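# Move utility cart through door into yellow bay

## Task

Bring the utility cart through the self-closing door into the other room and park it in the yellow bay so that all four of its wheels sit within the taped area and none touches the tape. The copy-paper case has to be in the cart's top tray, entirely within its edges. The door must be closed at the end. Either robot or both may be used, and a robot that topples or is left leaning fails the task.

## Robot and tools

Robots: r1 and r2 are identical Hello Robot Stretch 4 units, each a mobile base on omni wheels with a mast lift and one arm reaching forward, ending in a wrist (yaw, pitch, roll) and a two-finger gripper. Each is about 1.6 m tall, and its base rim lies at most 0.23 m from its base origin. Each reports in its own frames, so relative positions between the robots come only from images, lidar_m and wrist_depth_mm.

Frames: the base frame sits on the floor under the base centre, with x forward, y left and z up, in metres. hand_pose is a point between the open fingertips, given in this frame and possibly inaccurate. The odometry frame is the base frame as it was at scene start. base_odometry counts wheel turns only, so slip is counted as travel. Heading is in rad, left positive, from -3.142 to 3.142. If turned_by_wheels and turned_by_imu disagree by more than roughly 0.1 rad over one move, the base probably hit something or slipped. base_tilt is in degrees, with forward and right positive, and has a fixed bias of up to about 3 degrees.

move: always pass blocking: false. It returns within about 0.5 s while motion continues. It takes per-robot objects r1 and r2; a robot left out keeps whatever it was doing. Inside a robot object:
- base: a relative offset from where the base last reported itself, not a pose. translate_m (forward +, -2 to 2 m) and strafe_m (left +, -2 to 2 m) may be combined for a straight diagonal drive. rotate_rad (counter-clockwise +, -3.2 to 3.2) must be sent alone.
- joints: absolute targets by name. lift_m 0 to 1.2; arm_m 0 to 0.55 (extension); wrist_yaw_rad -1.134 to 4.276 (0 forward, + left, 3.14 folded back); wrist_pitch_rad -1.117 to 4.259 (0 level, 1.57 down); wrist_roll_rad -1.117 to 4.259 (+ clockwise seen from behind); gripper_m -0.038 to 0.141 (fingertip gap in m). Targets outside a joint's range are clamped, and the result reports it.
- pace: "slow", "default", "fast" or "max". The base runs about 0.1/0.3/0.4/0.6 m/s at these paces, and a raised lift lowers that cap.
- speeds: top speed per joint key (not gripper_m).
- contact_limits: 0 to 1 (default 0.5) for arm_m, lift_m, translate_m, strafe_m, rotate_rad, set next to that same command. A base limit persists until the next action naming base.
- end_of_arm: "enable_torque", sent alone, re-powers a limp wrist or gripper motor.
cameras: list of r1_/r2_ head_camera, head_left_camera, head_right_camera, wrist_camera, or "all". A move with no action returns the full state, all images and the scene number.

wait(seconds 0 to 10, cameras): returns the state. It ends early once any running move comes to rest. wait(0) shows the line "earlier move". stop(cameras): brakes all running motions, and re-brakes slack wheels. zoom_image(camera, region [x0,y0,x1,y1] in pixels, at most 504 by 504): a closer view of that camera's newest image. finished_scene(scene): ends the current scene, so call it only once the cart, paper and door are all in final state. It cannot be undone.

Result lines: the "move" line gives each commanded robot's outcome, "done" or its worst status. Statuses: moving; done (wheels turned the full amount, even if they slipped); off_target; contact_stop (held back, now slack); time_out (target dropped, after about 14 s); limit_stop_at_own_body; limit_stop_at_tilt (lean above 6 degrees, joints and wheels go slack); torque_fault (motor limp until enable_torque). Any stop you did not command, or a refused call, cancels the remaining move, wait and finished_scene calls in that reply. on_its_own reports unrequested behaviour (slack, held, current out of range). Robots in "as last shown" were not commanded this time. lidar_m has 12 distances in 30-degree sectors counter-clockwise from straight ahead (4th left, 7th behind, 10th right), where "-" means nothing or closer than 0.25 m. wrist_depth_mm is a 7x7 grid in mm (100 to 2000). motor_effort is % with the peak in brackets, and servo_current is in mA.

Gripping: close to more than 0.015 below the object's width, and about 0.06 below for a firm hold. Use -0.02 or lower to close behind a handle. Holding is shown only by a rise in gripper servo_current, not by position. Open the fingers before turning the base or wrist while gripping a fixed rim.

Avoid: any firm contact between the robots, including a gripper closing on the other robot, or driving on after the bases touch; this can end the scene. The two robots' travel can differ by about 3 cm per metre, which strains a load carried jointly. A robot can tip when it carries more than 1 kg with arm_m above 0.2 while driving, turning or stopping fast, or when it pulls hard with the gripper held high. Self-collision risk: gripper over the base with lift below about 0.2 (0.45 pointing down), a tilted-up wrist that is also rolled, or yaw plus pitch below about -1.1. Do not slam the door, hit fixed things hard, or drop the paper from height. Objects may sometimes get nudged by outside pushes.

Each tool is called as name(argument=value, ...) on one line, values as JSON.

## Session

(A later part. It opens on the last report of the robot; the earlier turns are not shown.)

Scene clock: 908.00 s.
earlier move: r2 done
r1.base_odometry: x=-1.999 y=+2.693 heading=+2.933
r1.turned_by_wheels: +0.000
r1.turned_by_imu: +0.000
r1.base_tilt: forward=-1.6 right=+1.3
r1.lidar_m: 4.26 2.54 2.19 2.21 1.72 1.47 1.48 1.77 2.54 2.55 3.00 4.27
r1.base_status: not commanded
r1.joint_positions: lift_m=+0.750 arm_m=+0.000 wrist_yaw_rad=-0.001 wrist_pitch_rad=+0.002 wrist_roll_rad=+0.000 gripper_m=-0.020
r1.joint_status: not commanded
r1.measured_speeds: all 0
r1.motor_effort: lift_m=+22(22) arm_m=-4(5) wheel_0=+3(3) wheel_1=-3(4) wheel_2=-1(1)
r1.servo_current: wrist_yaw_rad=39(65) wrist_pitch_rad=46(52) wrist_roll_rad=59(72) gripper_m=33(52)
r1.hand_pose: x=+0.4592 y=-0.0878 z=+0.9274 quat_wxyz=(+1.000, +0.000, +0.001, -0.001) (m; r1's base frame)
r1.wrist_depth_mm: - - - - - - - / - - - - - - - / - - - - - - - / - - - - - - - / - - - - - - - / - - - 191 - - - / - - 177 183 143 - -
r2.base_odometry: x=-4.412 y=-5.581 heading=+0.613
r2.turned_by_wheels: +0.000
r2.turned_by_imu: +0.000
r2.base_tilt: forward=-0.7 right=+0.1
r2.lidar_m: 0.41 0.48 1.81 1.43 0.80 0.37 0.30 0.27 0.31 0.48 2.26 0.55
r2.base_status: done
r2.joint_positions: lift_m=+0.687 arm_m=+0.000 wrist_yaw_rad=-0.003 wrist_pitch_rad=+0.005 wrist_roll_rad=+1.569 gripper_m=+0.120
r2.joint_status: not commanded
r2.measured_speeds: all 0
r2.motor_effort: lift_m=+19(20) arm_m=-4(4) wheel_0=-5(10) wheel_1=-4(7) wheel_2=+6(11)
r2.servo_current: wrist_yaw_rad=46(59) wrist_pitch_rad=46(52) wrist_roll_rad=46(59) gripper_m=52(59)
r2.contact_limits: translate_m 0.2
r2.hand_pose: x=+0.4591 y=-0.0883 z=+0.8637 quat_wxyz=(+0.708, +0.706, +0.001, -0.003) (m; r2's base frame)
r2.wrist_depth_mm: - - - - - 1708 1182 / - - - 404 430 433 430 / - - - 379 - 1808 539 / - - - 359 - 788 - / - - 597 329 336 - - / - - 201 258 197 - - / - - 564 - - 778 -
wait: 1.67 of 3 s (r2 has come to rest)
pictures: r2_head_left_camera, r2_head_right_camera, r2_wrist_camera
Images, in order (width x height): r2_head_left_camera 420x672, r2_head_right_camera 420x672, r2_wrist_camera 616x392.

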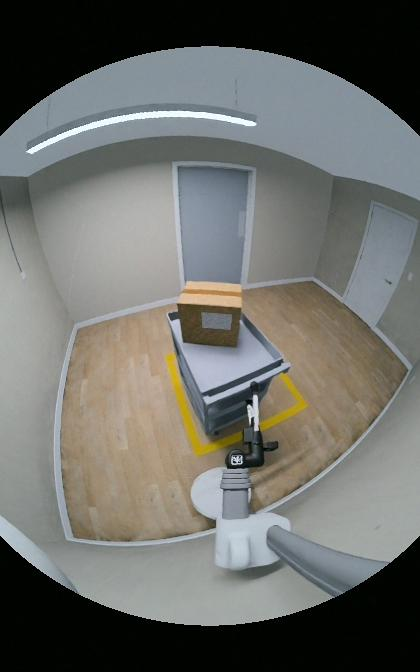

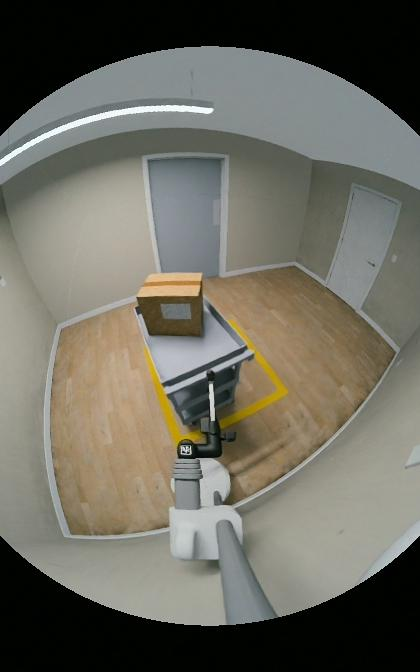

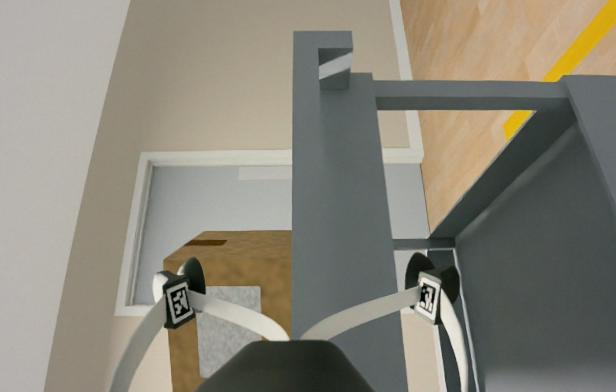

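move(blocking=false, r2={"joints":{"lift_m":0.9}})

wait(seconds=2)

move(blocking=false, r2={"base":{"strafe_m":0.85},"contact_limits":{"strafe_m":0.2}})

wait(seconds=5, cameras=["r2_head_left_camera","r2_head_right_camera","r2_head_camera"])

zoom_image(camera="r2_head_right_camera", region=[150, 270, 390, 510])

Scene clock: 922.03 s.
move: r2 moving
r1: as last shown
r1.lidar_m: 4.27 2.53 2.19 2.19 1.73 1.49 1.50 1.77 2.55 2.54 2.99 4.28
r1.motor_effort: lift_m=+22(22) arm_m=-4(5) wheel_0=+2(3) wheel_1=-4(4) wheel_2=-1(1)
r1.servo_current: wrist_yaw_rad=46(59) wrist_pitch_rad=46(46) wrist_roll_rad=52(59) gripper_m=46(46)
r2.base_odometry: x=-4.412 y=-5.581 heading=+0.613
r2.turned_by_wheels: +0.000
r2.turned_by_imu: +0.000
r2.base_tilt: forward=-0.6 right=+0.1
r2.lidar_m: 0.41 0.48 1.82 1.44 0.81 0.35 0.28 0.25 0.29 0.49 2.23 0.56
r2.base_status: not commanded
r2.joint_positions: lift_m=+0.725 arm_m=+0.000 wrist_yaw_rad=-0.003 wrist_pitch_rad=+0.005 wrist_roll_rad=+1.569 gripper_m=+0.120
r2.joint_status: lift_m moving
r2.measured_speeds: translate_m=+0.000 strafe_m=+0.000 rotate_rad=+0.000 lift_m=+0.146 arm_m=+0.000 wrist_yaw_rad=+0.000 wrist_pitch_rad=+0.000 wrist_roll_rad=+0.000
r2.motor_effort: lift_m=+21(25) arm_m=-4(4) wheel_0=-5(5) wheel_1=-4(4) wheel_2=+6(6)
r2.servo_current: wrist_yaw_rad=46(52) wrist_pitch_rad=46(46) wrist_roll_rad=52(59) gripper_m=52(52)
r2.contact_limits: translate_m 0.2
r2.hand_pose: x=+0.4591 y=-0.0883 z=+0.9015 quat_wxyz=(+0.708, +0.706, +0.001, -0.003) (m; r2's base frame)
r2.wrist_depth_mm: - - - - - 1756 1229 / - - - - 424 433 433 / - - - - 387 1756 554 / - - - - 353 1808 - / - - 683 559 330 904 - / - - 217 559 249 - - / - - 564 - 296 820 -
pictures: none

Scene clock: 923.50 s.
earlier move: r2 done
r1.base_odometry: x=-1.999 y=+2.693 heading=+2.933
r1.turned_by_wheels: +0.000
r1.turned_by_imu: +0.000
r1.base_tilt: forward=-1.6 right=+1.3
r1.lidar_m: 4.27 2.48 2.20 2.19 1.73 1.48 1.48 1.78 2.54 2.56 2.97 4.27
r1.base_status: not commanded
r1.joint_positions: lift_m=+0.750 arm_m=+0.000 wrist_yaw_rad=-0.001 wrist_pitch_rad=+0.002 wrist_roll_rad=+0.000 gripper_m=-0.020
r1.joint_status: not commanded
r1.measured_speeds: all 0
r1.motor_effort: lift_m=+21(22) arm_m=-4(5) wheel_0=+3(3) wheel_1=-4(4) wheel_2=-1(1)
r1.servo_current: wrist_yaw_rad=59(65) wrist_pitch_rad=39(46) wrist_roll_rad=46(65) gripper_m=46(52)
r1.hand_pose: x=+0.4592 y=-0.0878 z=+0.9274 quat_wxyz=(+1.000, +0.000, +0.001, -0.001) (m; r1's base frame)
r1.wrist_depth_mm: - - - - - - - / - - - - - - - / - - - - - - - / - - - - - - - / - - - - - - - / - - - 191 - - - / - - 177 183 143 - -
r2.base_odometry: x=-4.412 y=-5.581 heading=+0.613
r2.turned_by_wheels: +0.000
r2.turned_by_imu: +0.000
r2.base_tilt: forward=-0.6 right=+0.1
r2.lidar_m: 0.41 0.48 1.80 1.43 0.79 0.38 0.28 0.27 0.32 0.49 2.23 0.54
r2.base_status: not commanded
r2.joint_positions: lift_m=+0.900 arm_m=+0.000 wrist_yaw_rad=-0.003 wrist_pitch_rad=+0.005 wrist_roll_rad=+1.569 gripper_m=+0.120
r2.joint_status: all done
r2.measured_speeds: all 0
r2.motor_effort: lift_m=+21(26) arm_m=-4(4) wheel_0=-5(5) wheel_1=-4(4) wheel_2=+6(6)
r2.servo_current: wrist_yaw_rad=33(59) wrist_pitch_rad=46(52) wrist_roll_rad=52(59) gripper_m=52(59)
r2.contact_limits: translate_m 0.2
r2.hand_pose: x=+0.4591 y=-0.0883 z=+1.0765 quat_wxyz=(+0.708, +0.706, +0.001, -0.003) (m; r2's base frame)
r2.wrist_depth_mm: - - - - - - 1397 / - - - - - 439 421 / - - - - - 496 320 / - - - - - 364 300 / - - - 778 585 559 286 / - - 198 564 213 - 307 / - - - - 574 574 296
wait: 1.47 of 2 s (r2 has come to rest)
pictures: none

Scene clock: 924.00 s.
move: r2 moving
r1: as last shown
r1.lidar_m: 4.29 2.53 2.18 2.19 1.74 1.49 1.50 1.80 2.55 2.54 3.00 4.28
r1.motor_effort: lift_m=+22(22) arm_m=-4(5) wheel_0=+3(3) wheel_1=-4(4) wheel_2=-1(1)
r1.servo_current: wrist_yaw_rad=52(65) wrist_pitch_rad=46(46) wrist_roll_rad=46(65) gripper_m=46(52)
r2.base_odometry: x=-4.433 y=-5.551 heading=+0.613
r2.turned_by_wheels: +0.000
r2.turned_by_imu: +0.000
r2.base_tilt: forward=-0.7 right=+0.1
r2.lidar_m: 0.39 0.65 1.76 1.41 0.80 0.37 0.30 0.29 0.30 0.49 2.34 0.52
r2.base_status: strafe_m moving
r2.joint_positions: lift_m=+0.900 arm_m=+0.000 wrist_yaw_rad=-0.003 wrist_pitch_rad=+0.005 wrist_roll_rad=+1.569 gripper_m=+0.120
r2.joint_status: not commanded
r2.measured_speeds: translate_m=+0.000 strafe_m=+0.140 rotate_rad=-0.001 lift_m=+0.000 arm_m=+0.000 wrist_yaw_rad=+0.000 wrist_pitch_rad=+0.000 wrist_roll_rad=+0.000
r2.motor_effort: lift_m=+21(21) arm_m=-4(4) wheel_0=-11(12) wheel_1=+9(11) wheel_2=-1(4)
r2.servo_current: wrist_yaw_rad=46(52) wrist_pitch_rad=39(52) wrist_roll_rad=52(59) gripper_m=52(52)
r2.contact_limits: strafe_m 0.2
r2.hand_pose: x=+0.4591 y=-0.0883 z=+1.0765 quat_wxyz=(+0.708, +0.706, +0.001, -0.003) (m; r2's base frame)
r2.wrist_depth_mm: - - - - - - 1336 / - - - - - 439 336 / - - - - - 382 303 / - - - - - - 301 / - - - 615 564 554 314 / - - 199 564 213 - 298 / - - - - 574 574 -
pictures: none

Scene clock: 927.67 s.
earlier move: r2 done
r1.base_odometry: x=-1.999 y=+2.693 heading=+2.933
r1.turned_by_wheels: +0.000
r1.turned_by_imu: +0.000
r1.base_tilt: forward=-1.6 right=+1.3
r1.lidar_m: 4.28 2.50 2.20 2.19 1.72 1.48 1.50 1.78 2.54 2.54 2.98 4.29
r1.base_status: not commanded
r1.joint_positions: lift_m=+0.750 arm_m=+0.000 wrist_yaw_rad=-0.001 wrist_pitch_rad=+0.002 wrist_roll_rad=+0.000 gripper_m=-0.020
r1.joint_status: not commanded
r1.measured_speeds: all 0
r1.motor_effort: lift_m=+22(22) arm_m=-4(5) wheel_0=+3(3) wheel_1=-4(4) wheel_2=-1(1)
r1.servo_current: wrist_yaw_rad=33(72) wrist_pitch_rad=39(52) wrist_roll_rad=52(72) gripper_m=46(52)
r1.hand_pose: x=+0.4592 y=-0.0878 z=+0.9274 quat_wxyz=(+1.000, +0.000, +0.001, -0.001) (m; r1's base frame)
r1.wrist_depth_mm: - - - - - - - / - - - - - - - / - - - - - - - / - - - - - - - / - - - - - - - / - - - 191 - - - / - - 178 183 143 - -
r2.base_odometry: x=-4.901 y=-4.886 heading=+0.613
r2.turned_by_wheels: +0.000
r2.turned_by_imu: +0.001
r2.base_tilt: forward=-0.7 right=+0.1
r2.lidar_m: 2.22 1.72 0.82 0.65 0.64 0.69 0.62 0.60 0.67 1.04 0.82 0.88
r2.base_status: done
r2.joint_positions: lift_m=+0.900 arm_m=+0.000 wrist_yaw_rad=-0.003 wrist_pitch_rad=+0.005 wrist_roll_rad=+1.569 gripper_m=+0.120
r2.joint_status: not commanded
r2.measured_speeds: all 0
r2.motor_effort: lift_m=+21(21) arm_m=-4(4) wheel_0=-1(13) wheel_1=+2(12) wheel_2=+0(4)
r2.servo_current: wrist_yaw_rad=52(65) wrist_pitch_rad=46(52) wrist_roll_rad=46(59) gripper_m=52(59)
r2.contact_limits: strafe_m 0.2
r2.hand_pose: x=+0.4591 y=-0.0882 z=+1.0765 quat_wxyz=(+0.708, +0.706, +0.001, -0.003) (m; r2's base frame)
r2.wrist_depth_mm: - - - - - 1983 1336 / - - - - - - 1464 / - - - - - - 1464 / - - - - - - 1464 / - - - - - - 1499 / 1863 189 193 162 188 1756 1537 / - - - - - - 1499
wait: 3.67 of 5 s (r2 has come to rest)
pictures: r2_head_camera, r2_head_left_camera, r2_head_right_camera
Images, in order (width x height): r2_head_camera 420x560, r2_head_left_camera 420x672, r2_head_right_camera 420x672.

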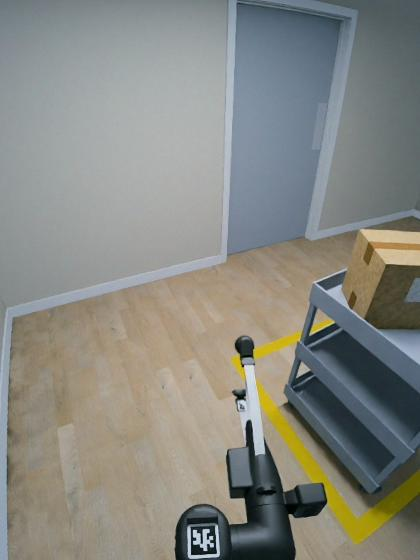

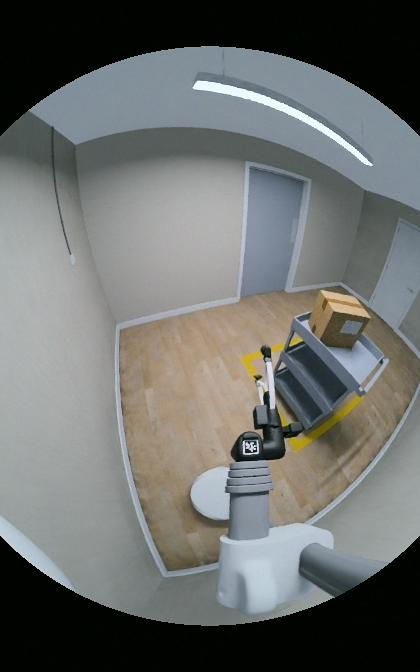

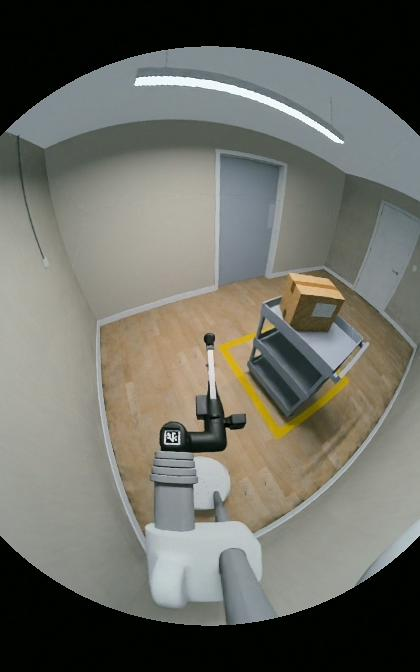

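Scaled by 2.100 from the camera's 420x672 image, which has a finer 600x960 frame.

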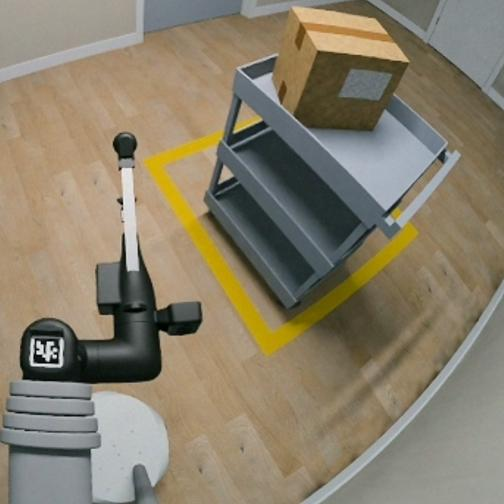

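zoom_image(camera="r2_head_camera", region=[220, 220, 420, 560])

zoom_image(camera="r2_head_left_camera", region=[220, 280, 400, 460])

move(blocking=false, r2={"base":{"rotate_rad":-0.6}}, r1={"base":{"rotate_rad":2.5}})

wait(seconds=1)

wait(seconds=2, cameras=["r2_head_camera","r1_head_camera"])

zoom_image(camera="r2_head_camera", region=[60, 180, 420, 560])

Scaled by 1.482 from the camera's 420x560 image, which has a finer 1200x1600 frame.

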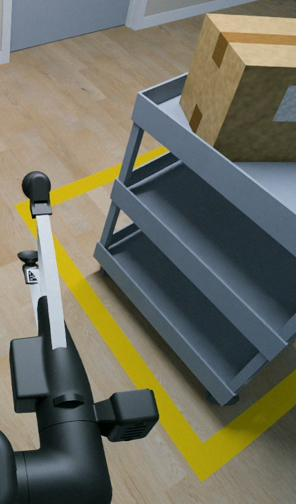

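Scaled by 2.800 from the camera's 420x672 image, which has a finer 600x960 frame.

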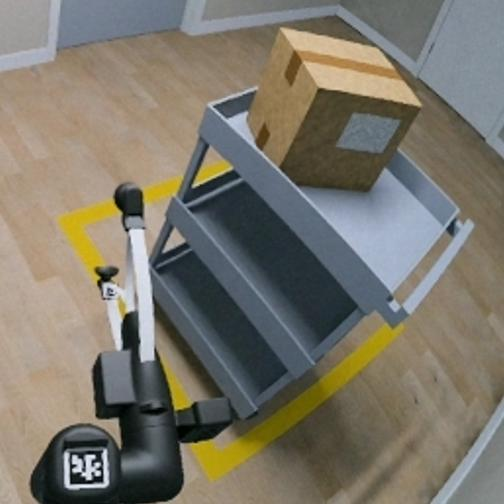

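Scene clock: 935.93 s.
move: r1 moving; r2 moving
r1.base_odometry: x=-1.999 y=+2.693 heading=-3.098
r1.turned_by_wheels: +0.252
r1.turned_by_imu: +0.253
r1.base_tilt: forward=-1.6 right=+1.3
r1.lidar_m: 3.12 2.29 2.18 2.15 1.53 1.48 1.57 2.16 2.55 2.65 3.63 4.27
r1.base_status: rotate_rad moving
r1.joint_positions: lift_m=+0.750 arm_m=+0.000 wrist_yaw_rad=-0.001 wrist_pitch_rad=+0.002 wrist_roll_rad=+0.000 gripper_m=-0.020
r1.joint_status: not commanded
r1.measured_speeds: translate_m=+0.001 strafe_m=+0.000 rotate_rad=+0.973 lift_m=+0.000 arm_m=+0.000 wrist_yaw_rad=+0.000 wrist_pitch_rad=+0.000 wrist_roll_rad=+0.000
r1.motor_effort: lift_m=+22(22) arm_m=-4(5) wheel_0=-7(8) wheel_1=-8(8) wheel_2=-8(8)
r1.servo_current: wrist_yaw_rad=65(65) wrist_pitch_rad=39(52) wrist_roll_rad=52(52) gripper_m=39(46)
r1.hand_pose: x=+0.4592 y=-0.0878 z=+0.9274 quat_wxyz=(+1.000, +0.000, +0.001, -0.001) (m; r1's base frame)
r1.wrist_depth_mm: - - - - - - - / - - - - - - - / - - - - - - - / - - - - - - - / - - - - - - - / - - - 191 - - - / - - 178 183 143 - -
r2.base_odometry: x=-4.901 y=-4.886 heading=+0.374
r2.turned_by_wheels: -0.239
r2.turned_by_imu: -0.232
r2.base_tilt: forward=-0.7 right=+0.0
r2.lidar_m: 1.02 2.19 1.03 0.70 0.62 0.66 0.67 0.57 0.61 0.79 0.83 0.83
r2.base_status: rotate_rad moving
r2.joint_positions: lift_m=+0.900 arm_m=+0.000 wrist_yaw_rad=-0.003 wrist_pitch_rad=+0.005 wrist_roll_rad=+1.569 gripper_m=+0.120
r2.joint_status: not commanded
r2.measured_speeds: translate_m=+0.000 strafe_m=-0.001 rotate_rad=-0.921 lift_m=+0.000 arm_m=+0.000 wrist_yaw_rad=+0.000 wrist_pitch_rad=+0.000 wrist_roll_rad=+0.000
r2.motor_effort: lift_m=+21(21) arm_m=-4(4) wheel_0=+9(9) wheel_1=+11(11) wheel_2=+10(11)
r2.servo_current: wrist_yaw_rad=46(52) wrist_pitch_rad=39(52) wrist_roll_rad=52(59) gripper_m=46(59)
r2.hand_pose: x=+0.4591 y=-0.0882 z=+1.0765 quat_wxyz=(+0.708, +0.706, +0.001, -0.003) (m; r2's base frame)
r2.wrist_depth_mm: - - - 691 691 1025 - / - - - - 741 991 - / - - - - - - 904 / - - - - - - 1464 / - - - - - - 1499 / - - 198 - 213 1921 1464 / - - - - - - 1499
pictures: none

Scene clock: 936.87 s.
earlier move: r1 moving; r2 done
r1.base_odometry: x=-1.999 y=+2.693 heading=-1.512
r1.turned_by_wheels: +1.586
r1.turned_by_imu: +1.594
r1.base_tilt: forward=-1.6 right=+1.3
r1.lidar_m: 2.10 1.52 1.50 1.54 2.16 2.50 2.65 3.71 4.31 3.12 2.28 2.17
r1.base_status: rotate_rad moving
r1.joint_positions: lift_m=+0.750 arm_m=+0.000 wrist_yaw_rad=-0.001 wrist_pitch_rad=+0.002 wrist_roll_rad=+0.000 gripper_m=-0.020
r1.joint_status: not commanded
r1.measured_speeds: translate_m=+0.000 strafe_m=+0.001 rotate_rad=+1.661 lift_m=+0.000 arm_m=+0.000 wrist_yaw_rad=+0.000 wrist_pitch_rad=+0.000 wrist_roll_rad=+0.000
r1.motor_effort: lift_m=+21(22) arm_m=-5(5) wheel_0=-5(10) wheel_1=-4(9) wheel_2=-3(8)
r1.servo_current: wrist_yaw_rad=39(78) wrist_pitch_rad=39(52) wrist_roll_rad=52(78) gripper_m=39(52)
r1.hand_pose: x=+0.4592 y=-0.0878 z=+0.9274 quat_wxyz=(+1.000, +0.000, +0.001, -0.001) (m; r1's base frame)
r1.wrist_depth_mm: - - - - - - - / - - - - - - - / - - - - - - - / - - - - - - - / - - - - - - - / - - 187 191 178 - - / - - 172 183 143 - -
r2.base_odometry: x=-4.901 y=-4.886 heading=+0.014
r2.turned_by_wheels: -0.360
r2.turned_by_imu: -0.351
r2.base_tilt: forward=-0.7 right=+0.0
r2.lidar_m: 0.87 2.28 2.04 0.86 0.63 0.61 0.68 0.61 0.57 0.65 0.95 0.83
r2.base_status: done
r2.joint_positions: lift_m=+0.900 arm_m=+0.000 wrist_yaw_rad=-0.003 wrist_pitch_rad=+0.005 wrist_roll_rad=+1.569 gripper_m=+0.120
r2.joint_status: not commanded
r2.measured_speeds: all 0
r2.motor_effort: lift_m=+21(21) arm_m=-4(4) wheel_0=+3(9) wheel_1=+4(11) wheel_2=+4(11)
r2.servo_current: wrist_yaw_rad=46(59) wrist_pitch_rad=46(52) wrist_roll_rad=39(65) gripper_m=52(59)
r2.hand_pose: x=+0.4591 y=-0.0882 z=+1.0765 quat_wxyz=(+0.708, +0.706, +0.001, -0.003) (m; r2's base frame)
r2.wrist_depth_mm: - - - - - 1708 1336 / - - - - - 574 - / - - - - 878 634 - / - - - 842 820 691 - / - - - 931 788 1098 - / - - 199 - 196 960 1366 / - - - - - - 1499
wait: 0.93 of 1 s (r2 has come to rest)
pictures: none

Scene clock: 937.97 s.
earlier move: r1 done
r1.base_odometry: x=-1.999 y=+2.693 heading=-0.851
r1.turned_by_wheels: +0.661
r1.turned_by_imu: +0.666
r1.base_tilt: forward=-1.6 right=+1.3
r1.lidar_m: 1.50 1.49 1.64 2.53 2.52 2.75 - 4.27 2.74 2.21 2.19 1.90
r1.base_status: done
r1.joint_positions: lift_m=+0.750 arm_m=+0.000 wrist_yaw_rad=-0.001 wrist_pitch_rad=+0.002 wrist_roll_rad=+0.000 gripper_m=-0.020
r1.joint_status: not commanded
r1.measured_speeds: all 0
r1.motor_effort: lift_m=+21(22) arm_m=-5(5) wheel_0=-4(10) wheel_1=-1(9) wheel_2=+0(8)
r1.servo_current: wrist_yaw_rad=52(78) wrist_pitch_rad=39(52) wrist_roll_rad=59(78) gripper_m=46(52)
r1.hand_pose: x=+0.4593 y=-0.0878 z=+0.9274 quat_wxyz=(+1.000, +0.000, +0.001, -0.001) (m; r1's base frame)
r1.wrist_depth_mm: - - 1281 - - - - / - - 1281 - - - - / - - 1308 - - - - / - - - - - - - / - - - - - - - / - - 182 191 - - - / - - 164 126 143 - -
r2.base_odometry: x=-4.901 y=-4.886 heading=+0.014
r2.turned_by_wheels: +0.000
r2.turned_by_imu: +0.000
r2.base_tilt: forward=-0.7 right=+0.1
r2.lidar_m: 0.87 2.25 2.08 0.88 0.63 0.63 0.69 0.60 0.57 0.65 0.95 0.85
r2.base_status: done
r2.joint_positions: lift_m=+0.900 arm_m=+0.000 wrist_yaw_rad=-0.003 wrist_pitch_rad=+0.005 wrist_roll_rad=+1.569 gripper_m=+0.120
r2.joint_status: not commanded
r2.measured_speeds: all 0
r2.motor_effort: lift_m=+21(21) arm_m=-4(4) wheel_0=+4(9) wheel_1=+4(11) wheel_2=+4(11)
r2.servo_current: wrist_yaw_rad=46(59) wrist_pitch_rad=52(52) wrist_roll_rad=46(72) gripper_m=46(59)
r2.hand_pose: x=+0.4591 y=-0.0882 z=+1.0765 quat_wxyz=(+0.708, +0.706, +0.001, -0.003) (m; r2's base frame)
r2.wrist_depth_mm: - - - - - 1708 1336 / - - - - - 569 - / - - - - 878 627 - / - - - 842 820 691 - / - - - 904 778 1098 - / - - 198 - 195 976 1366 / - - - - - - 1499
wait: 1.10 of 2 s (r1 has come to rest)
pictures: r1_head_camera, r2_head_camera
Images, in order (width x height): r1_head_camera 420x560, r2_head_camera 420x560.

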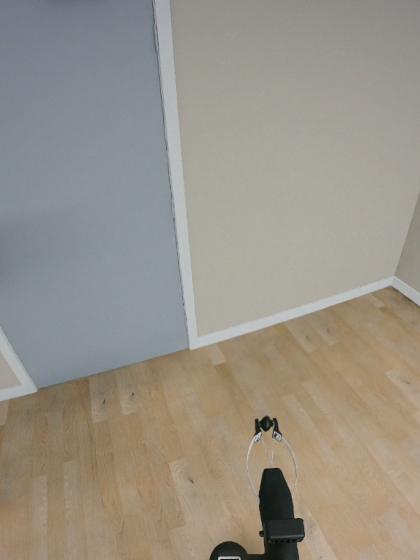

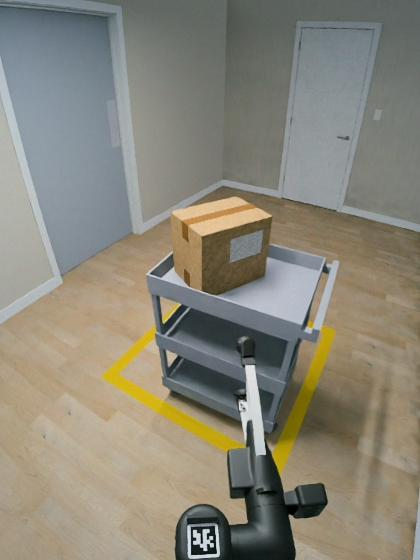

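Scaled by 1.326 from the camera's 420x560 image, which has a finer 1200x1600 frame.

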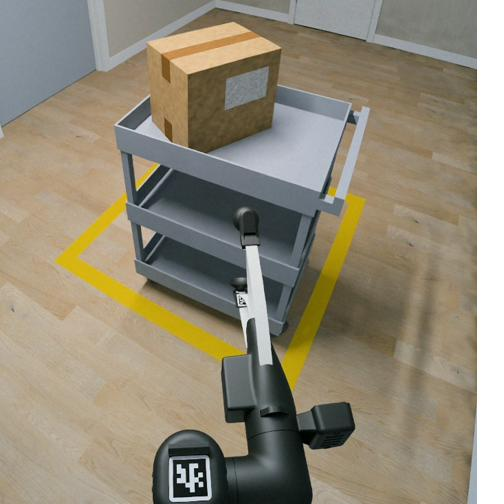

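zoom_image(camera="r2_head_camera", region=[220, 340, 340, 480])

zoom_image(camera="r2_head_camera", region=[140, 190, 290, 310])

move(blocking=false, r2={"joints":{"wrist_yaw_rad":1.5}})

wait(seconds=2, cameras=["r2_head_camera"])

zoom_image(camera="r2_head_camera", region=[200, 300, 350, 480])

Scaled by 3.600 from the camera's 420x560 image, which has a finer 1200x1600 frame.

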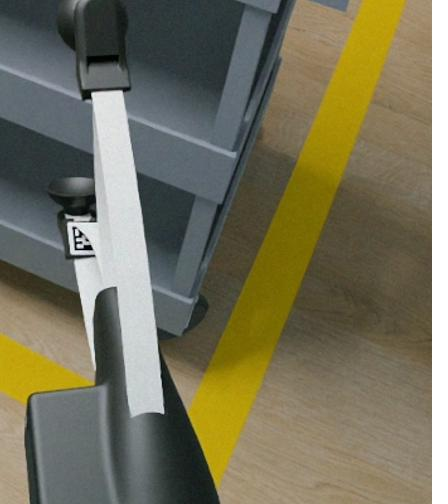

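Scaled by 3.360 from the camera's 420x560 image, which has a finer 1200x1600 frame.

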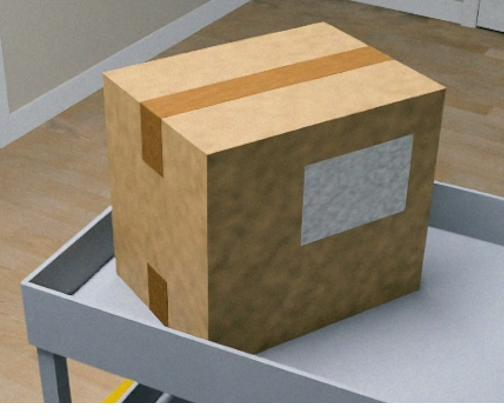

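Scene clock: 945.30 s.
move: r2 moving
r1: as last shown
r1.turned_by_wheels: +0.000
r1.turned_by_imu: +0.000
r1.base_tilt: forward=-1.5 right=+1.3
r1.lidar_m: 1.51 1.49 1.62 2.52 2.52 2.78 - 4.30 2.80 2.23 2.18 1.88
r1.motor_effort: lift_m=+22(22) arm_m=-5(5) wheel_0=-4(4) wheel_1=-2(2) wheel_2=+0(0)
r1.servo_current: wrist_yaw_rad=52(59) wrist_pitch_rad=39(52) wrist_roll_rad=39(65) gripper_m=39(46)
r1.wrist_depth_mm: - - 1281 - - - - / - - 1281 - - - - / - - 1308 - - - - / - - - - - - - / - - - - - - - / - - 182 191 - - - / - - 165 127 143 - -
r2.base_odometry: x=-4.901 y=-4.886 heading=+0.014
r2.turned_by_wheels: +0.000
r2.turned_by_imu: +0.000
r2.base_tilt: forward=-0.7 right=+0.0
r2.lidar_m: 0.87 2.23 2.07 0.86 0.65 0.62 0.69 0.63 0.58 0.65 0.92 0.84
r2.base_status: not commanded
r2.joint_positions: lift_m=+0.900 arm_m=+0.000 wrist_yaw_rad=+0.563 wrist_pitch_rad=+0.005 wrist_roll_rad=+1.569 gripper_m=+0.120
r2.joint_status: wrist_yaw_rad moving
r2.measured_speeds: translate_m=+0.000 strafe_m=+0.000 rotate_rad=+0.000 lift_m=+0.000 arm_m=+0.000 wrist_yaw_rad=+1.740 wrist_pitch_rad=+0.000 wrist_roll_rad=+0.000
r2.motor_effort: lift_m=+21(21) arm_m=-4(4) wheel_0=+4(4) wheel_1=+4(4) wheel_2=+4(4)
r2.servo_current: wrist_yaw_rad=72(137) wrist_pitch_rad=46(46) wrist_roll_rad=39(59) gripper_m=52(52)
r2.hand_pose: x=+0.4614 y=+0.0801 z=+1.0765 quat_wxyz=(+0.680, +0.678, +0.198, +0.195) (m; r2's base frame)
r2.wrist_depth_mm: - - - 723 647 960 - / - - - - 878 - - / - - - - - - 1430 / - - - - - - 1499 / - - - - - - 1576 / - - 198 - 200 1863 1537 / - - - - - - 1537
pictures: none

Scene clock: 946.30 s.
earlier move: r2 done
r1.base_odometry: x=-1.999 y=+2.693 heading=-0.851
r1.turned_by_wheels: +0.000
r1.turned_by_imu: +0.000
r1.base_tilt: forward=-1.6 right=+1.3
r1.lidar_m: 1.49 1.48 1.63 2.51 2.52 2.76 - 4.29 2.77 2.21 2.19 1.88
r1.base_status: not commanded
r1.joint_positions: lift_m=+0.750 arm_m=+0.000 wrist_yaw_rad=-0.001 wrist_pitch_rad=+0.002 wrist_roll_rad=+0.000 gripper_m=-0.020
r1.joint_status: not commanded
r1.measured_speeds: all 0
r1.motor_effort: lift_m=+21(22) arm_m=-4(5) wheel_0=-3(4) wheel_1=-2(2) wheel_2=+0(1)
r1.servo_current: wrist_yaw_rad=59(65) wrist_pitch_rad=46(52) wrist_roll_rad=39(65) gripper_m=46(52)
r1.hand_pose: x=+0.4593 y=-0.0878 z=+0.9274 quat_wxyz=(+1.000, +0.000, +0.001, -0.001) (m; r1's base frame)
r1.wrist_depth_mm: - - 1281 - - - - / - - 1308 - - - - / - - 1308 - - - - / - - - - - - - / - - - - - - - / - - 183 191 - - - / - - 164 127 143 - -
r2.base_odometry: x=-4.901 y=-4.886 heading=+0.014
r2.turned_by_wheels: +0.000
r2.turned_by_imu: +0.000
r2.base_tilt: forward=-0.7 right=+0.1
r2.lidar_m: 0.86 2.27 2.05 0.85 0.66 0.62 0.67 0.64 0.60 0.63 0.93 0.84
r2.base_status: not commanded
r2.joint_positions: lift_m=+0.900 arm_m=+0.000 wrist_yaw_rad=+1.497 wrist_pitch_rad=+0.005 wrist_roll_rad=+1.569 gripper_m=+0.120
r2.joint_status: all done
r2.measured_speeds: all 0
r2.motor_effort: lift_m=+21(21) arm_m=-4(4) wheel_0=+4(4) wheel_1=+4(4) wheel_2=+4(4)
r2.servo_current: wrist_yaw_rad=52(150) wrist_pitch_rad=39(52) wrist_roll_rad=52(59) gripper_m=52(52)
r2.hand_pose: x=+0.2794 y=+0.2812 z=+1.0765 quat_wxyz=(+0.520, +0.516, +0.482, +0.480) (m; r2's base frame)
r2.wrist_depth_mm: - - - - - - 1464 / 1863 - - - - 1921 1499 / - - - - - - 1499 / - - - - - 1756 1499 / - - - - - - 1397 / - 186 190 - 186 - - / - - - - - - -
wait: 1.00 of 2 s (r2 has come to rest)
pictures: r2_head_camera
Images, in order (width x height): r2_head_camera 420x560.

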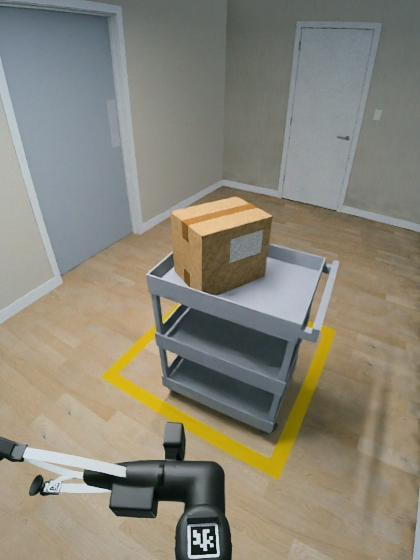

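Scaled by 2.800 from the camera's 420x560 image, which has a finer 1200x1600 frame.

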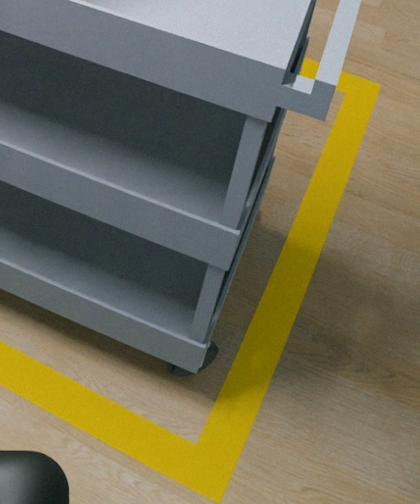

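move(blocking=false, r2={"base":{"rotate_rad":0.6},"joints":{"wrist_yaw_rad":0.0,"gripper_m":-0.02}})

wait(seconds=1.2)

wait(seconds=2)

move(blocking=false, r2={"base":{"strafe_m":-0.84},"contact_limits":{"strafe_m":0.2}})

wait(seconds=5, cameras=["r2_head_left_camera","r2_head_right_camera","r2_head_camera"])

zoom_image(camera="r2_head_right_camera", region=[120, 270, 320, 470])

zoom_image(camera="r2_head_camera", region=[60, 300, 420, 560])

Scene clock: 983.27 s.
move: r2 moving
r1: as last shown
r1.lidar_m: 1.48 1.48 1.63 2.51 2.51 2.77 - 4.31 2.79 2.21 2.20 1.89
r1.motor_effort: lift_m=+22(22) arm_m=-5(5) wheel_0=-4(4) wheel_1=-2(2) wheel_2=+0(0)
r1.servo_current: wrist_yaw_rad=46(65) wrist_pitch_rad=46(52) wrist_roll_rad=52(59) gripper_m=39(52)
r1.wrist_depth_mm: - - 1281 - - - - / - - 1281 - - - - / - - 1281 - - - - / - - - - - - - / - - - - - - - / - - 182 191 - - - / - - 164 127 143 - -
r2.base_odometry: x=-4.901 y=-4.886 heading=+0.252
r2.turned_by_wheels: +0.238
r2.turned_by_imu: +0.232
r2.base_tilt: forward=-0.7 right=+0.1
r2.lidar_m: 0.96 2.20 1.22 0.73 0.62 0.62 0.72 0.58 0.61 0.73 1.32 0.83
r2.base_status: rotate_rad moving
r2.joint_positions: lift_m=+0.900 arm_m=+0.000 wrist_yaw_rad=+0.935 wrist_pitch_rad=+0.005 wrist_roll_rad=+1.569 gripper_m=+0.106
r2.joint_status: wrist_yaw_rad moving; gripper_m moving
r2.measured_speeds: translate_m=+0.001 strafe_m=-0.001 rotate_rad=+0.929 lift_m=+0.000 arm_m=+0.000 wrist_yaw_rad=-1.747 wrist_pitch_rad=+0.000 wrist_roll_rad=+0.000
r2.motor_effort: lift_m=+21(21) arm_m=-4(4) wheel_0=-8(9) wheel_1=-9(10) wheel_2=-10(12)
r2.servo_current: wrist_yaw_rad=65(163) wrist_pitch_rad=46(46) wrist_roll_rad=59(59) gripper_m=104(111)
r2.hand_pose: x=+0.4126 y=+0.1800 z=+1.0765 quat_wxyz=(+0.633, +0.630, +0.320, +0.317) (m; r2's base frame)
r2.wrist_depth_mm: - - - - - - 1464 / 1808 - - - - 1808 1464 / 1863 - - - - 1863 1499 / - - - - - - 1499 / - - - - - - 1499 / - - 191 161 186 1708 1499 / - - - - - - 1336
pictures: none

Scene clock: 984.47 s.
earlier move: r2 moving
r1.base_odometry: x=-1.999 y=+2.693 heading=-0.851
r1.turned_by_wheels: +0.000
r1.turned_by_imu: +0.000
r1.base_tilt: forward=-1.6 right=+1.3
r1.lidar_m: 1.50 1.48 1.62 2.52 2.52 2.75 - 4.29 2.79 2.22 2.20 1.90
r1.base_status: not commanded
r1.joint_positions: lift_m=+0.750 arm_m=+0.000 wrist_yaw_rad=-0.001 wrist_pitch_rad=+0.002 wrist_roll_rad=+0.000 gripper_m=-0.020
r1.joint_status: not commanded
r1.measured_speeds: all 0
r1.motor_effort: lift_m=+22(22) arm_m=-5(5) wheel_0=-3(4) wheel_1=-2(2) wheel_2=+0(0)
r1.servo_current: wrist_yaw_rad=46(65) wrist_pitch_rad=46(52) wrist_roll_rad=39(65) gripper_m=46(52)
r1.hand_pose: x=+0.4593 y=-0.0878 z=+0.9274 quat_wxyz=(+1.000, +0.000, +0.001, -0.001) (m; r1's base frame)
r1.wrist_depth_mm: - - 1281 - - - - / - - 1281 - - - - / - - 1281 - - - - / - - - - - - - / - - - - - - - / - - 183 191 - - - / - - 164 127 143 - -
r2.base_odometry: x=-4.901 y=-4.886 heading=+0.613
r2.turned_by_wheels: +0.361
r2.turned_by_imu: +0.352
r2.base_tilt: forward=-0.7 right=+0.0
r2.lidar_m: 2.21 1.68 0.83 0.64 0.63 0.71 0.63 0.58 0.67 1.02 0.85 0.87
r2.base_status: done
r2.joint_positions: lift_m=+0.900 arm_m=+0.000 wrist_yaw_rad=+0.003 wrist_pitch_rad=+0.005 wrist_roll_rad=+1.569 gripper_m=-0.013
r2.joint_status: gripper_m moving; the others done
r2.measured_speeds: all 0
r2.motor_effort: lift_m=+21(21) arm_m=-4(4) wheel_0=-3(9) wheel_1=-2(10) wheel_2=-5(12)
r2.servo_current: wrist_yaw_rad=46(163) wrist_pitch_rad=46(52) wrist_roll_rad=46(59) gripper_m=124(163)
r2.hand_pose: x=+0.4596 y=-0.0866 z=+1.0765 quat_wxyz=(+0.708, +0.706, +0.003, -0.001) (m; r2's base frame)
r2.wrist_depth_mm: - - - - - 1983 1397 / - - - - - - 1464 / - - - - - - 1499 / - - - - - - 1499 / - - - - - - 1499 / 1921 - 183 192 180 1863 1499 / - - - - - - 1499
wait: 1.20 s; no rest
pictures: none

Scene clock: 984.93 s.
earlier move: r2 done
r1.base_odometry: x=-1.999 y=+2.693 heading=-0.851
r1.turned_by_wheels: +0.000
r1.turned_by_imu: +0.000
r1.base_tilt: forward=-1.6 right=+1.3
r1.lidar_m: 1.52 1.48 1.63 2.49 2.52 2.77 - 4.31 2.80 2.23 2.18 1.88
r1.base_status: not commanded
r1.joint_positions: lift_m=+0.750 arm_m=+0.000 wrist_yaw_rad=-0.001 wrist_pitch_rad=+0.002 wrist_roll_rad=+0.000 gripper_m=-0.020
r1.joint_status: not commanded
r1.measured_speeds: all 0
r1.motor_effort: lift_m=+22(22) arm_m=-5(5) wheel_0=-4(4) wheel_1=-2(2) wheel_2=+0(0)
r1.servo_current: wrist_yaw_rad=46(65) wrist_pitch_rad=39(52) wrist_roll_rad=59(65) gripper_m=46(52)
r1.hand_pose: x=+0.4593 y=-0.0878 z=+0.9274 quat_wxyz=(+1.000, +0.000, +0.001, -0.001) (m; r1's base frame)
r1.wrist_depth_mm: - - 1281 - - - - / - - 1308 - - - - / - - 1281 - - - - / - - - - - - - / - - - - - - - / - - 182 191 - - - / - - 164 127 143 - -
r2.base_odometry: x=-4.901 y=-4.886 heading=+0.613
r2.turned_by_wheels: +0.000
r2.turned_by_imu: +0.000
r2.base_tilt: forward=-0.7 right=+0.1
r2.lidar_m: 2.19 1.70 0.84 0.65 0.61 0.71 0.58 0.59 0.66 1.01 0.84 0.91
r2.base_status: done
r2.joint_positions: lift_m=+0.900 arm_m=+0.000 wrist_yaw_rad=+0.003 wrist_pitch_rad=+0.005 wrist_roll_rad=+1.569 gripper_m=-0.019
r2.joint_status: all done
r2.measured_speeds: all 0
r2.motor_effort: lift_m=+21(21) arm_m=-4(4) wheel_0=-4(9) wheel_1=-1(10) wheel_2=-5(12)
r2.servo_current: wrist_yaw_rad=46(163) wrist_pitch_rad=39(52) wrist_roll_rad=52(59) gripper_m=91(163)
r2.hand_pose: x=+0.4596 y=-0.0866 z=+1.0765 quat_wxyz=(+0.708, +0.706, +0.003, -0.001) (m; r2's base frame)
r2.wrist_depth_mm: - - - - - 1921 1430 / - - - - - - 1464 / - - - - - - 1499 / - - - - - - 1537 / - - - - - - 1499 / 1921 - 185 200 178 1863 1464 / - - - - - - 1499
wait: 0.47 of 2 s (r2 has come to rest)
pictures: none

Scene clock: 985.43 s.
move: r2 moving
r1: as last shown
r1.lidar_m: 1.50 1.48 1.61 2.54 2.52 2.76 - 4.30 2.77 2.23 2.18 1.89
r1.motor_effort: lift_m=+21(22) arm_m=-4(5) wheel_0=-4(4) wheel_1=-2(2) wheel_2=+0(0)
r1.servo_current: wrist_yaw_rad=33(65) wrist_pitch_rad=39(46) wrist_roll_rad=46(59) gripper_m=52(52)
r1.wrist_depth_mm: - - 1281 - - - - / - - 1308 - - - - / - - 1281 - - - - / - - - - - - - / - - - - - - - / - - 182 191 - - - / - - 165 127 143 - -
r2.base_odometry: x=-4.880 y=-4.915 heading=+0.613
r2.turned_by_wheels: +0.000
r2.turned_by_imu: +0.000
r2.base_tilt: forward=-0.7 right=+0.1
r2.lidar_m: 2.24 1.81 0.87 0.67 0.65 0.74 0.61 0.58 0.63 1.00 0.81 0.84
r2.base_status: strafe_m moving
r2.joint_positions: lift_m=+0.900 arm_m=+0.000 wrist_yaw_rad=+0.003 wrist_pitch_rad=+0.005 wrist_roll_rad=+1.569 gripper_m=-0.019
r2.joint_status: not commanded
r2.measured_speeds: translate_m=-0.001 strafe_m=-0.139 rotate_rad=+0.003 lift_m=+0.000 arm_m=+0.000 wrist_yaw_rad=+0.000 wrist_pitch_rad=+0.000 wrist_roll_rad=+0.000
r2.motor_effort: lift_m=+21(21) arm_m=-4(4) wheel_0=+8(11) wheel_1=-11(12) wheel_2=+0(5)
r2.servo_current: wrist_yaw_rad=52(59) wrist_pitch_rad=39(52) wrist_roll_rad=46(59) gripper_m=91(98)
r2.contact_limits: strafe_m 0.2
r2.hand_pose: x=+0.4596 y=-0.0866 z=+1.0765 quat_wxyz=(+0.708, +0.706, +0.003, -0.001) (m; r2's base frame)
r2.wrist_depth_mm: - - - - - 1863 768 / - - - - - - 1464 / - - - - - - 1499 / - - - - - - 1499 / - - - - - - 1537 / 1921 - 185 200 178 1921 1499 / - - - - - - 1499
pictures: none

Scene clock: 989.07 s.
earlier move: r2 done
r1.base_odometry: x=-1.999 y=+2.693 heading=-0.851
r1.turned_by_wheels: +0.000
r1.turned_by_imu: +0.000
r1.base_tilt: forward=-1.6 right=+1.2
r1.lidar_m: 1.53 1.48 1.63 2.55 2.51 2.77 - 4.28 2.80 2.20 2.20 1.89
r1.base_status: not commanded
r1.joint_positions: lift_m=+0.750 arm_m=+0.000 wrist_yaw_rad=-0.001 wrist_pitch_rad=+0.002 wrist_roll_rad=+0.000 gripper_m=-0.020
r1.joint_status: not commanded
r1.measured_speeds: all 0
r1.motor_effort: lift_m=+21(22) arm_m=-5(5) wheel_0=-3(4) wheel_1=-2(2) wheel_2=+0(1)
r1.servo_current: wrist_yaw_rad=46(72) wrist_pitch_rad=46(52) wrist_roll_rad=39(65) gripper_m=46(52)
r1.hand_pose: x=+0.4593 y=-0.0878 z=+0.9274 quat_wxyz=(+1.000, +0.000, +0.001, -0.001) (m; r1's base frame)
r1.wrist_depth_mm: - - 1308 - - - - / - - 1281 - - - - / - - 1308 - - - - / - - - - - - - / - - - - - - - / - - 183 191 - - - / - - 164 127 143 - -
r2.base_odometry: x=-4.418 y=-5.573 heading=+0.613
r2.turned_by_wheels: +0.000
r2.turned_by_imu: -0.001
r2.base_tilt: forward=-0.7 right=+0.1
r2.lidar_m: 0.42 0.53 1.80 1.43 0.82 0.38 0.28 0.28 0.31 0.50 2.23 0.55
r2.base_status: done
r2.joint_positions: lift_m=+0.900 arm_m=+0.000 wrist_yaw_rad=+0.003 wrist_pitch_rad=+0.005 wrist_roll_rad=+1.569 gripper_m=-0.019
r2.joint_status: not commanded
r2.measured_speeds: all 0
r2.motor_effort: lift_m=+21(21) arm_m=-4(4) wheel_0=+2(13) wheel_1=-2(13) wheel_2=+0(5)
r2.servo_current: wrist_yaw_rad=46(65) wrist_pitch_rad=39(59) wrist_roll_rad=33(65) gripper_m=91(98)
r2.contact_limits: strafe_m 0.2
r2.hand_pose: x=+0.4596 y=-0.0866 z=+1.0766 quat_wxyz=(+0.708, +0.706, +0.003, -0.001) (m; r2's base frame)
r2.wrist_depth_mm: - - - - - - 1336 / - - - - - 436 421 / - - - - - 512 317 / - - - - - - 301 / - - - 621 554 559 320 / - - 187 202 181 564 304 / - - - - - 123 293
wait: 3.63 of 5 s (r2 has come to rest)
pictures: r2_head_camera, r2_head_left_camera, r2_head_right_camera
Images, in order (width x height): r2_head_camera 420x560, r2_head_left_camera 420x672, r2_head_right_camera 420x672.

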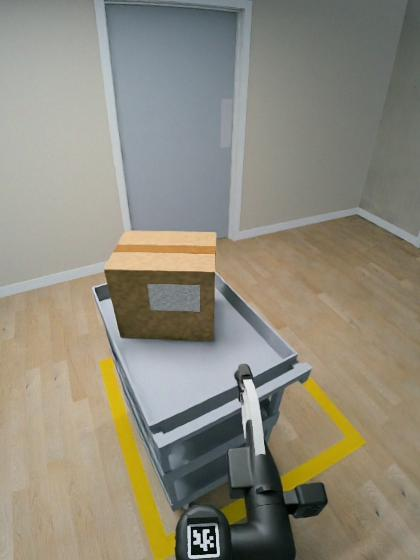

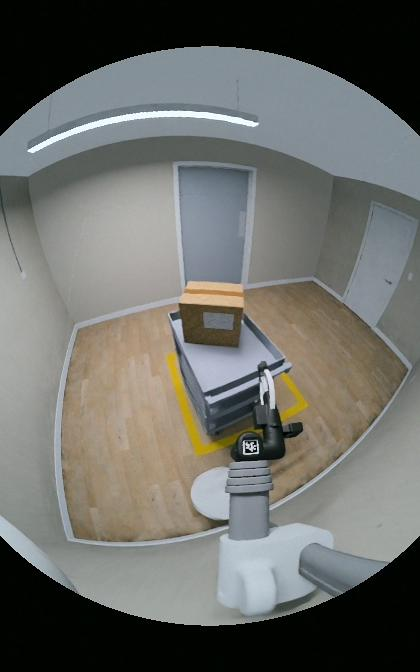

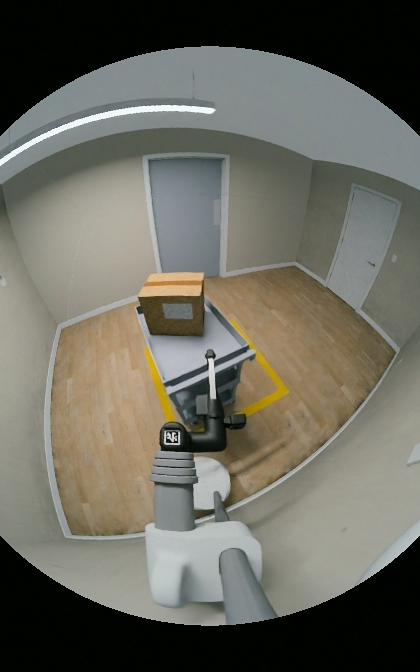

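Scaled by 2.520 from the camera's 420x672 image, which has a finer 600x960 frame.

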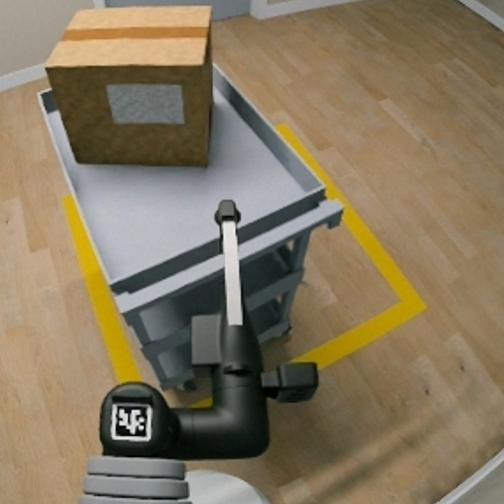

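Scaled by 1.400 from the camera's 420x560 image, which has a finer 1200x1600 frame.

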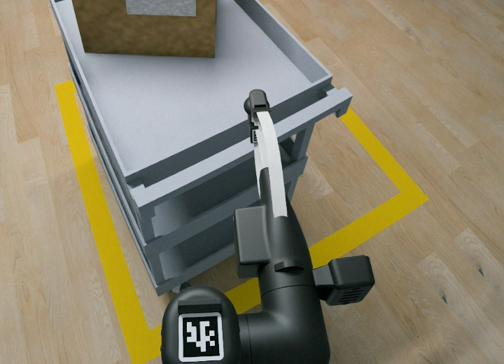

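finished_scene(scene=1)

The scene is finished: the task was done.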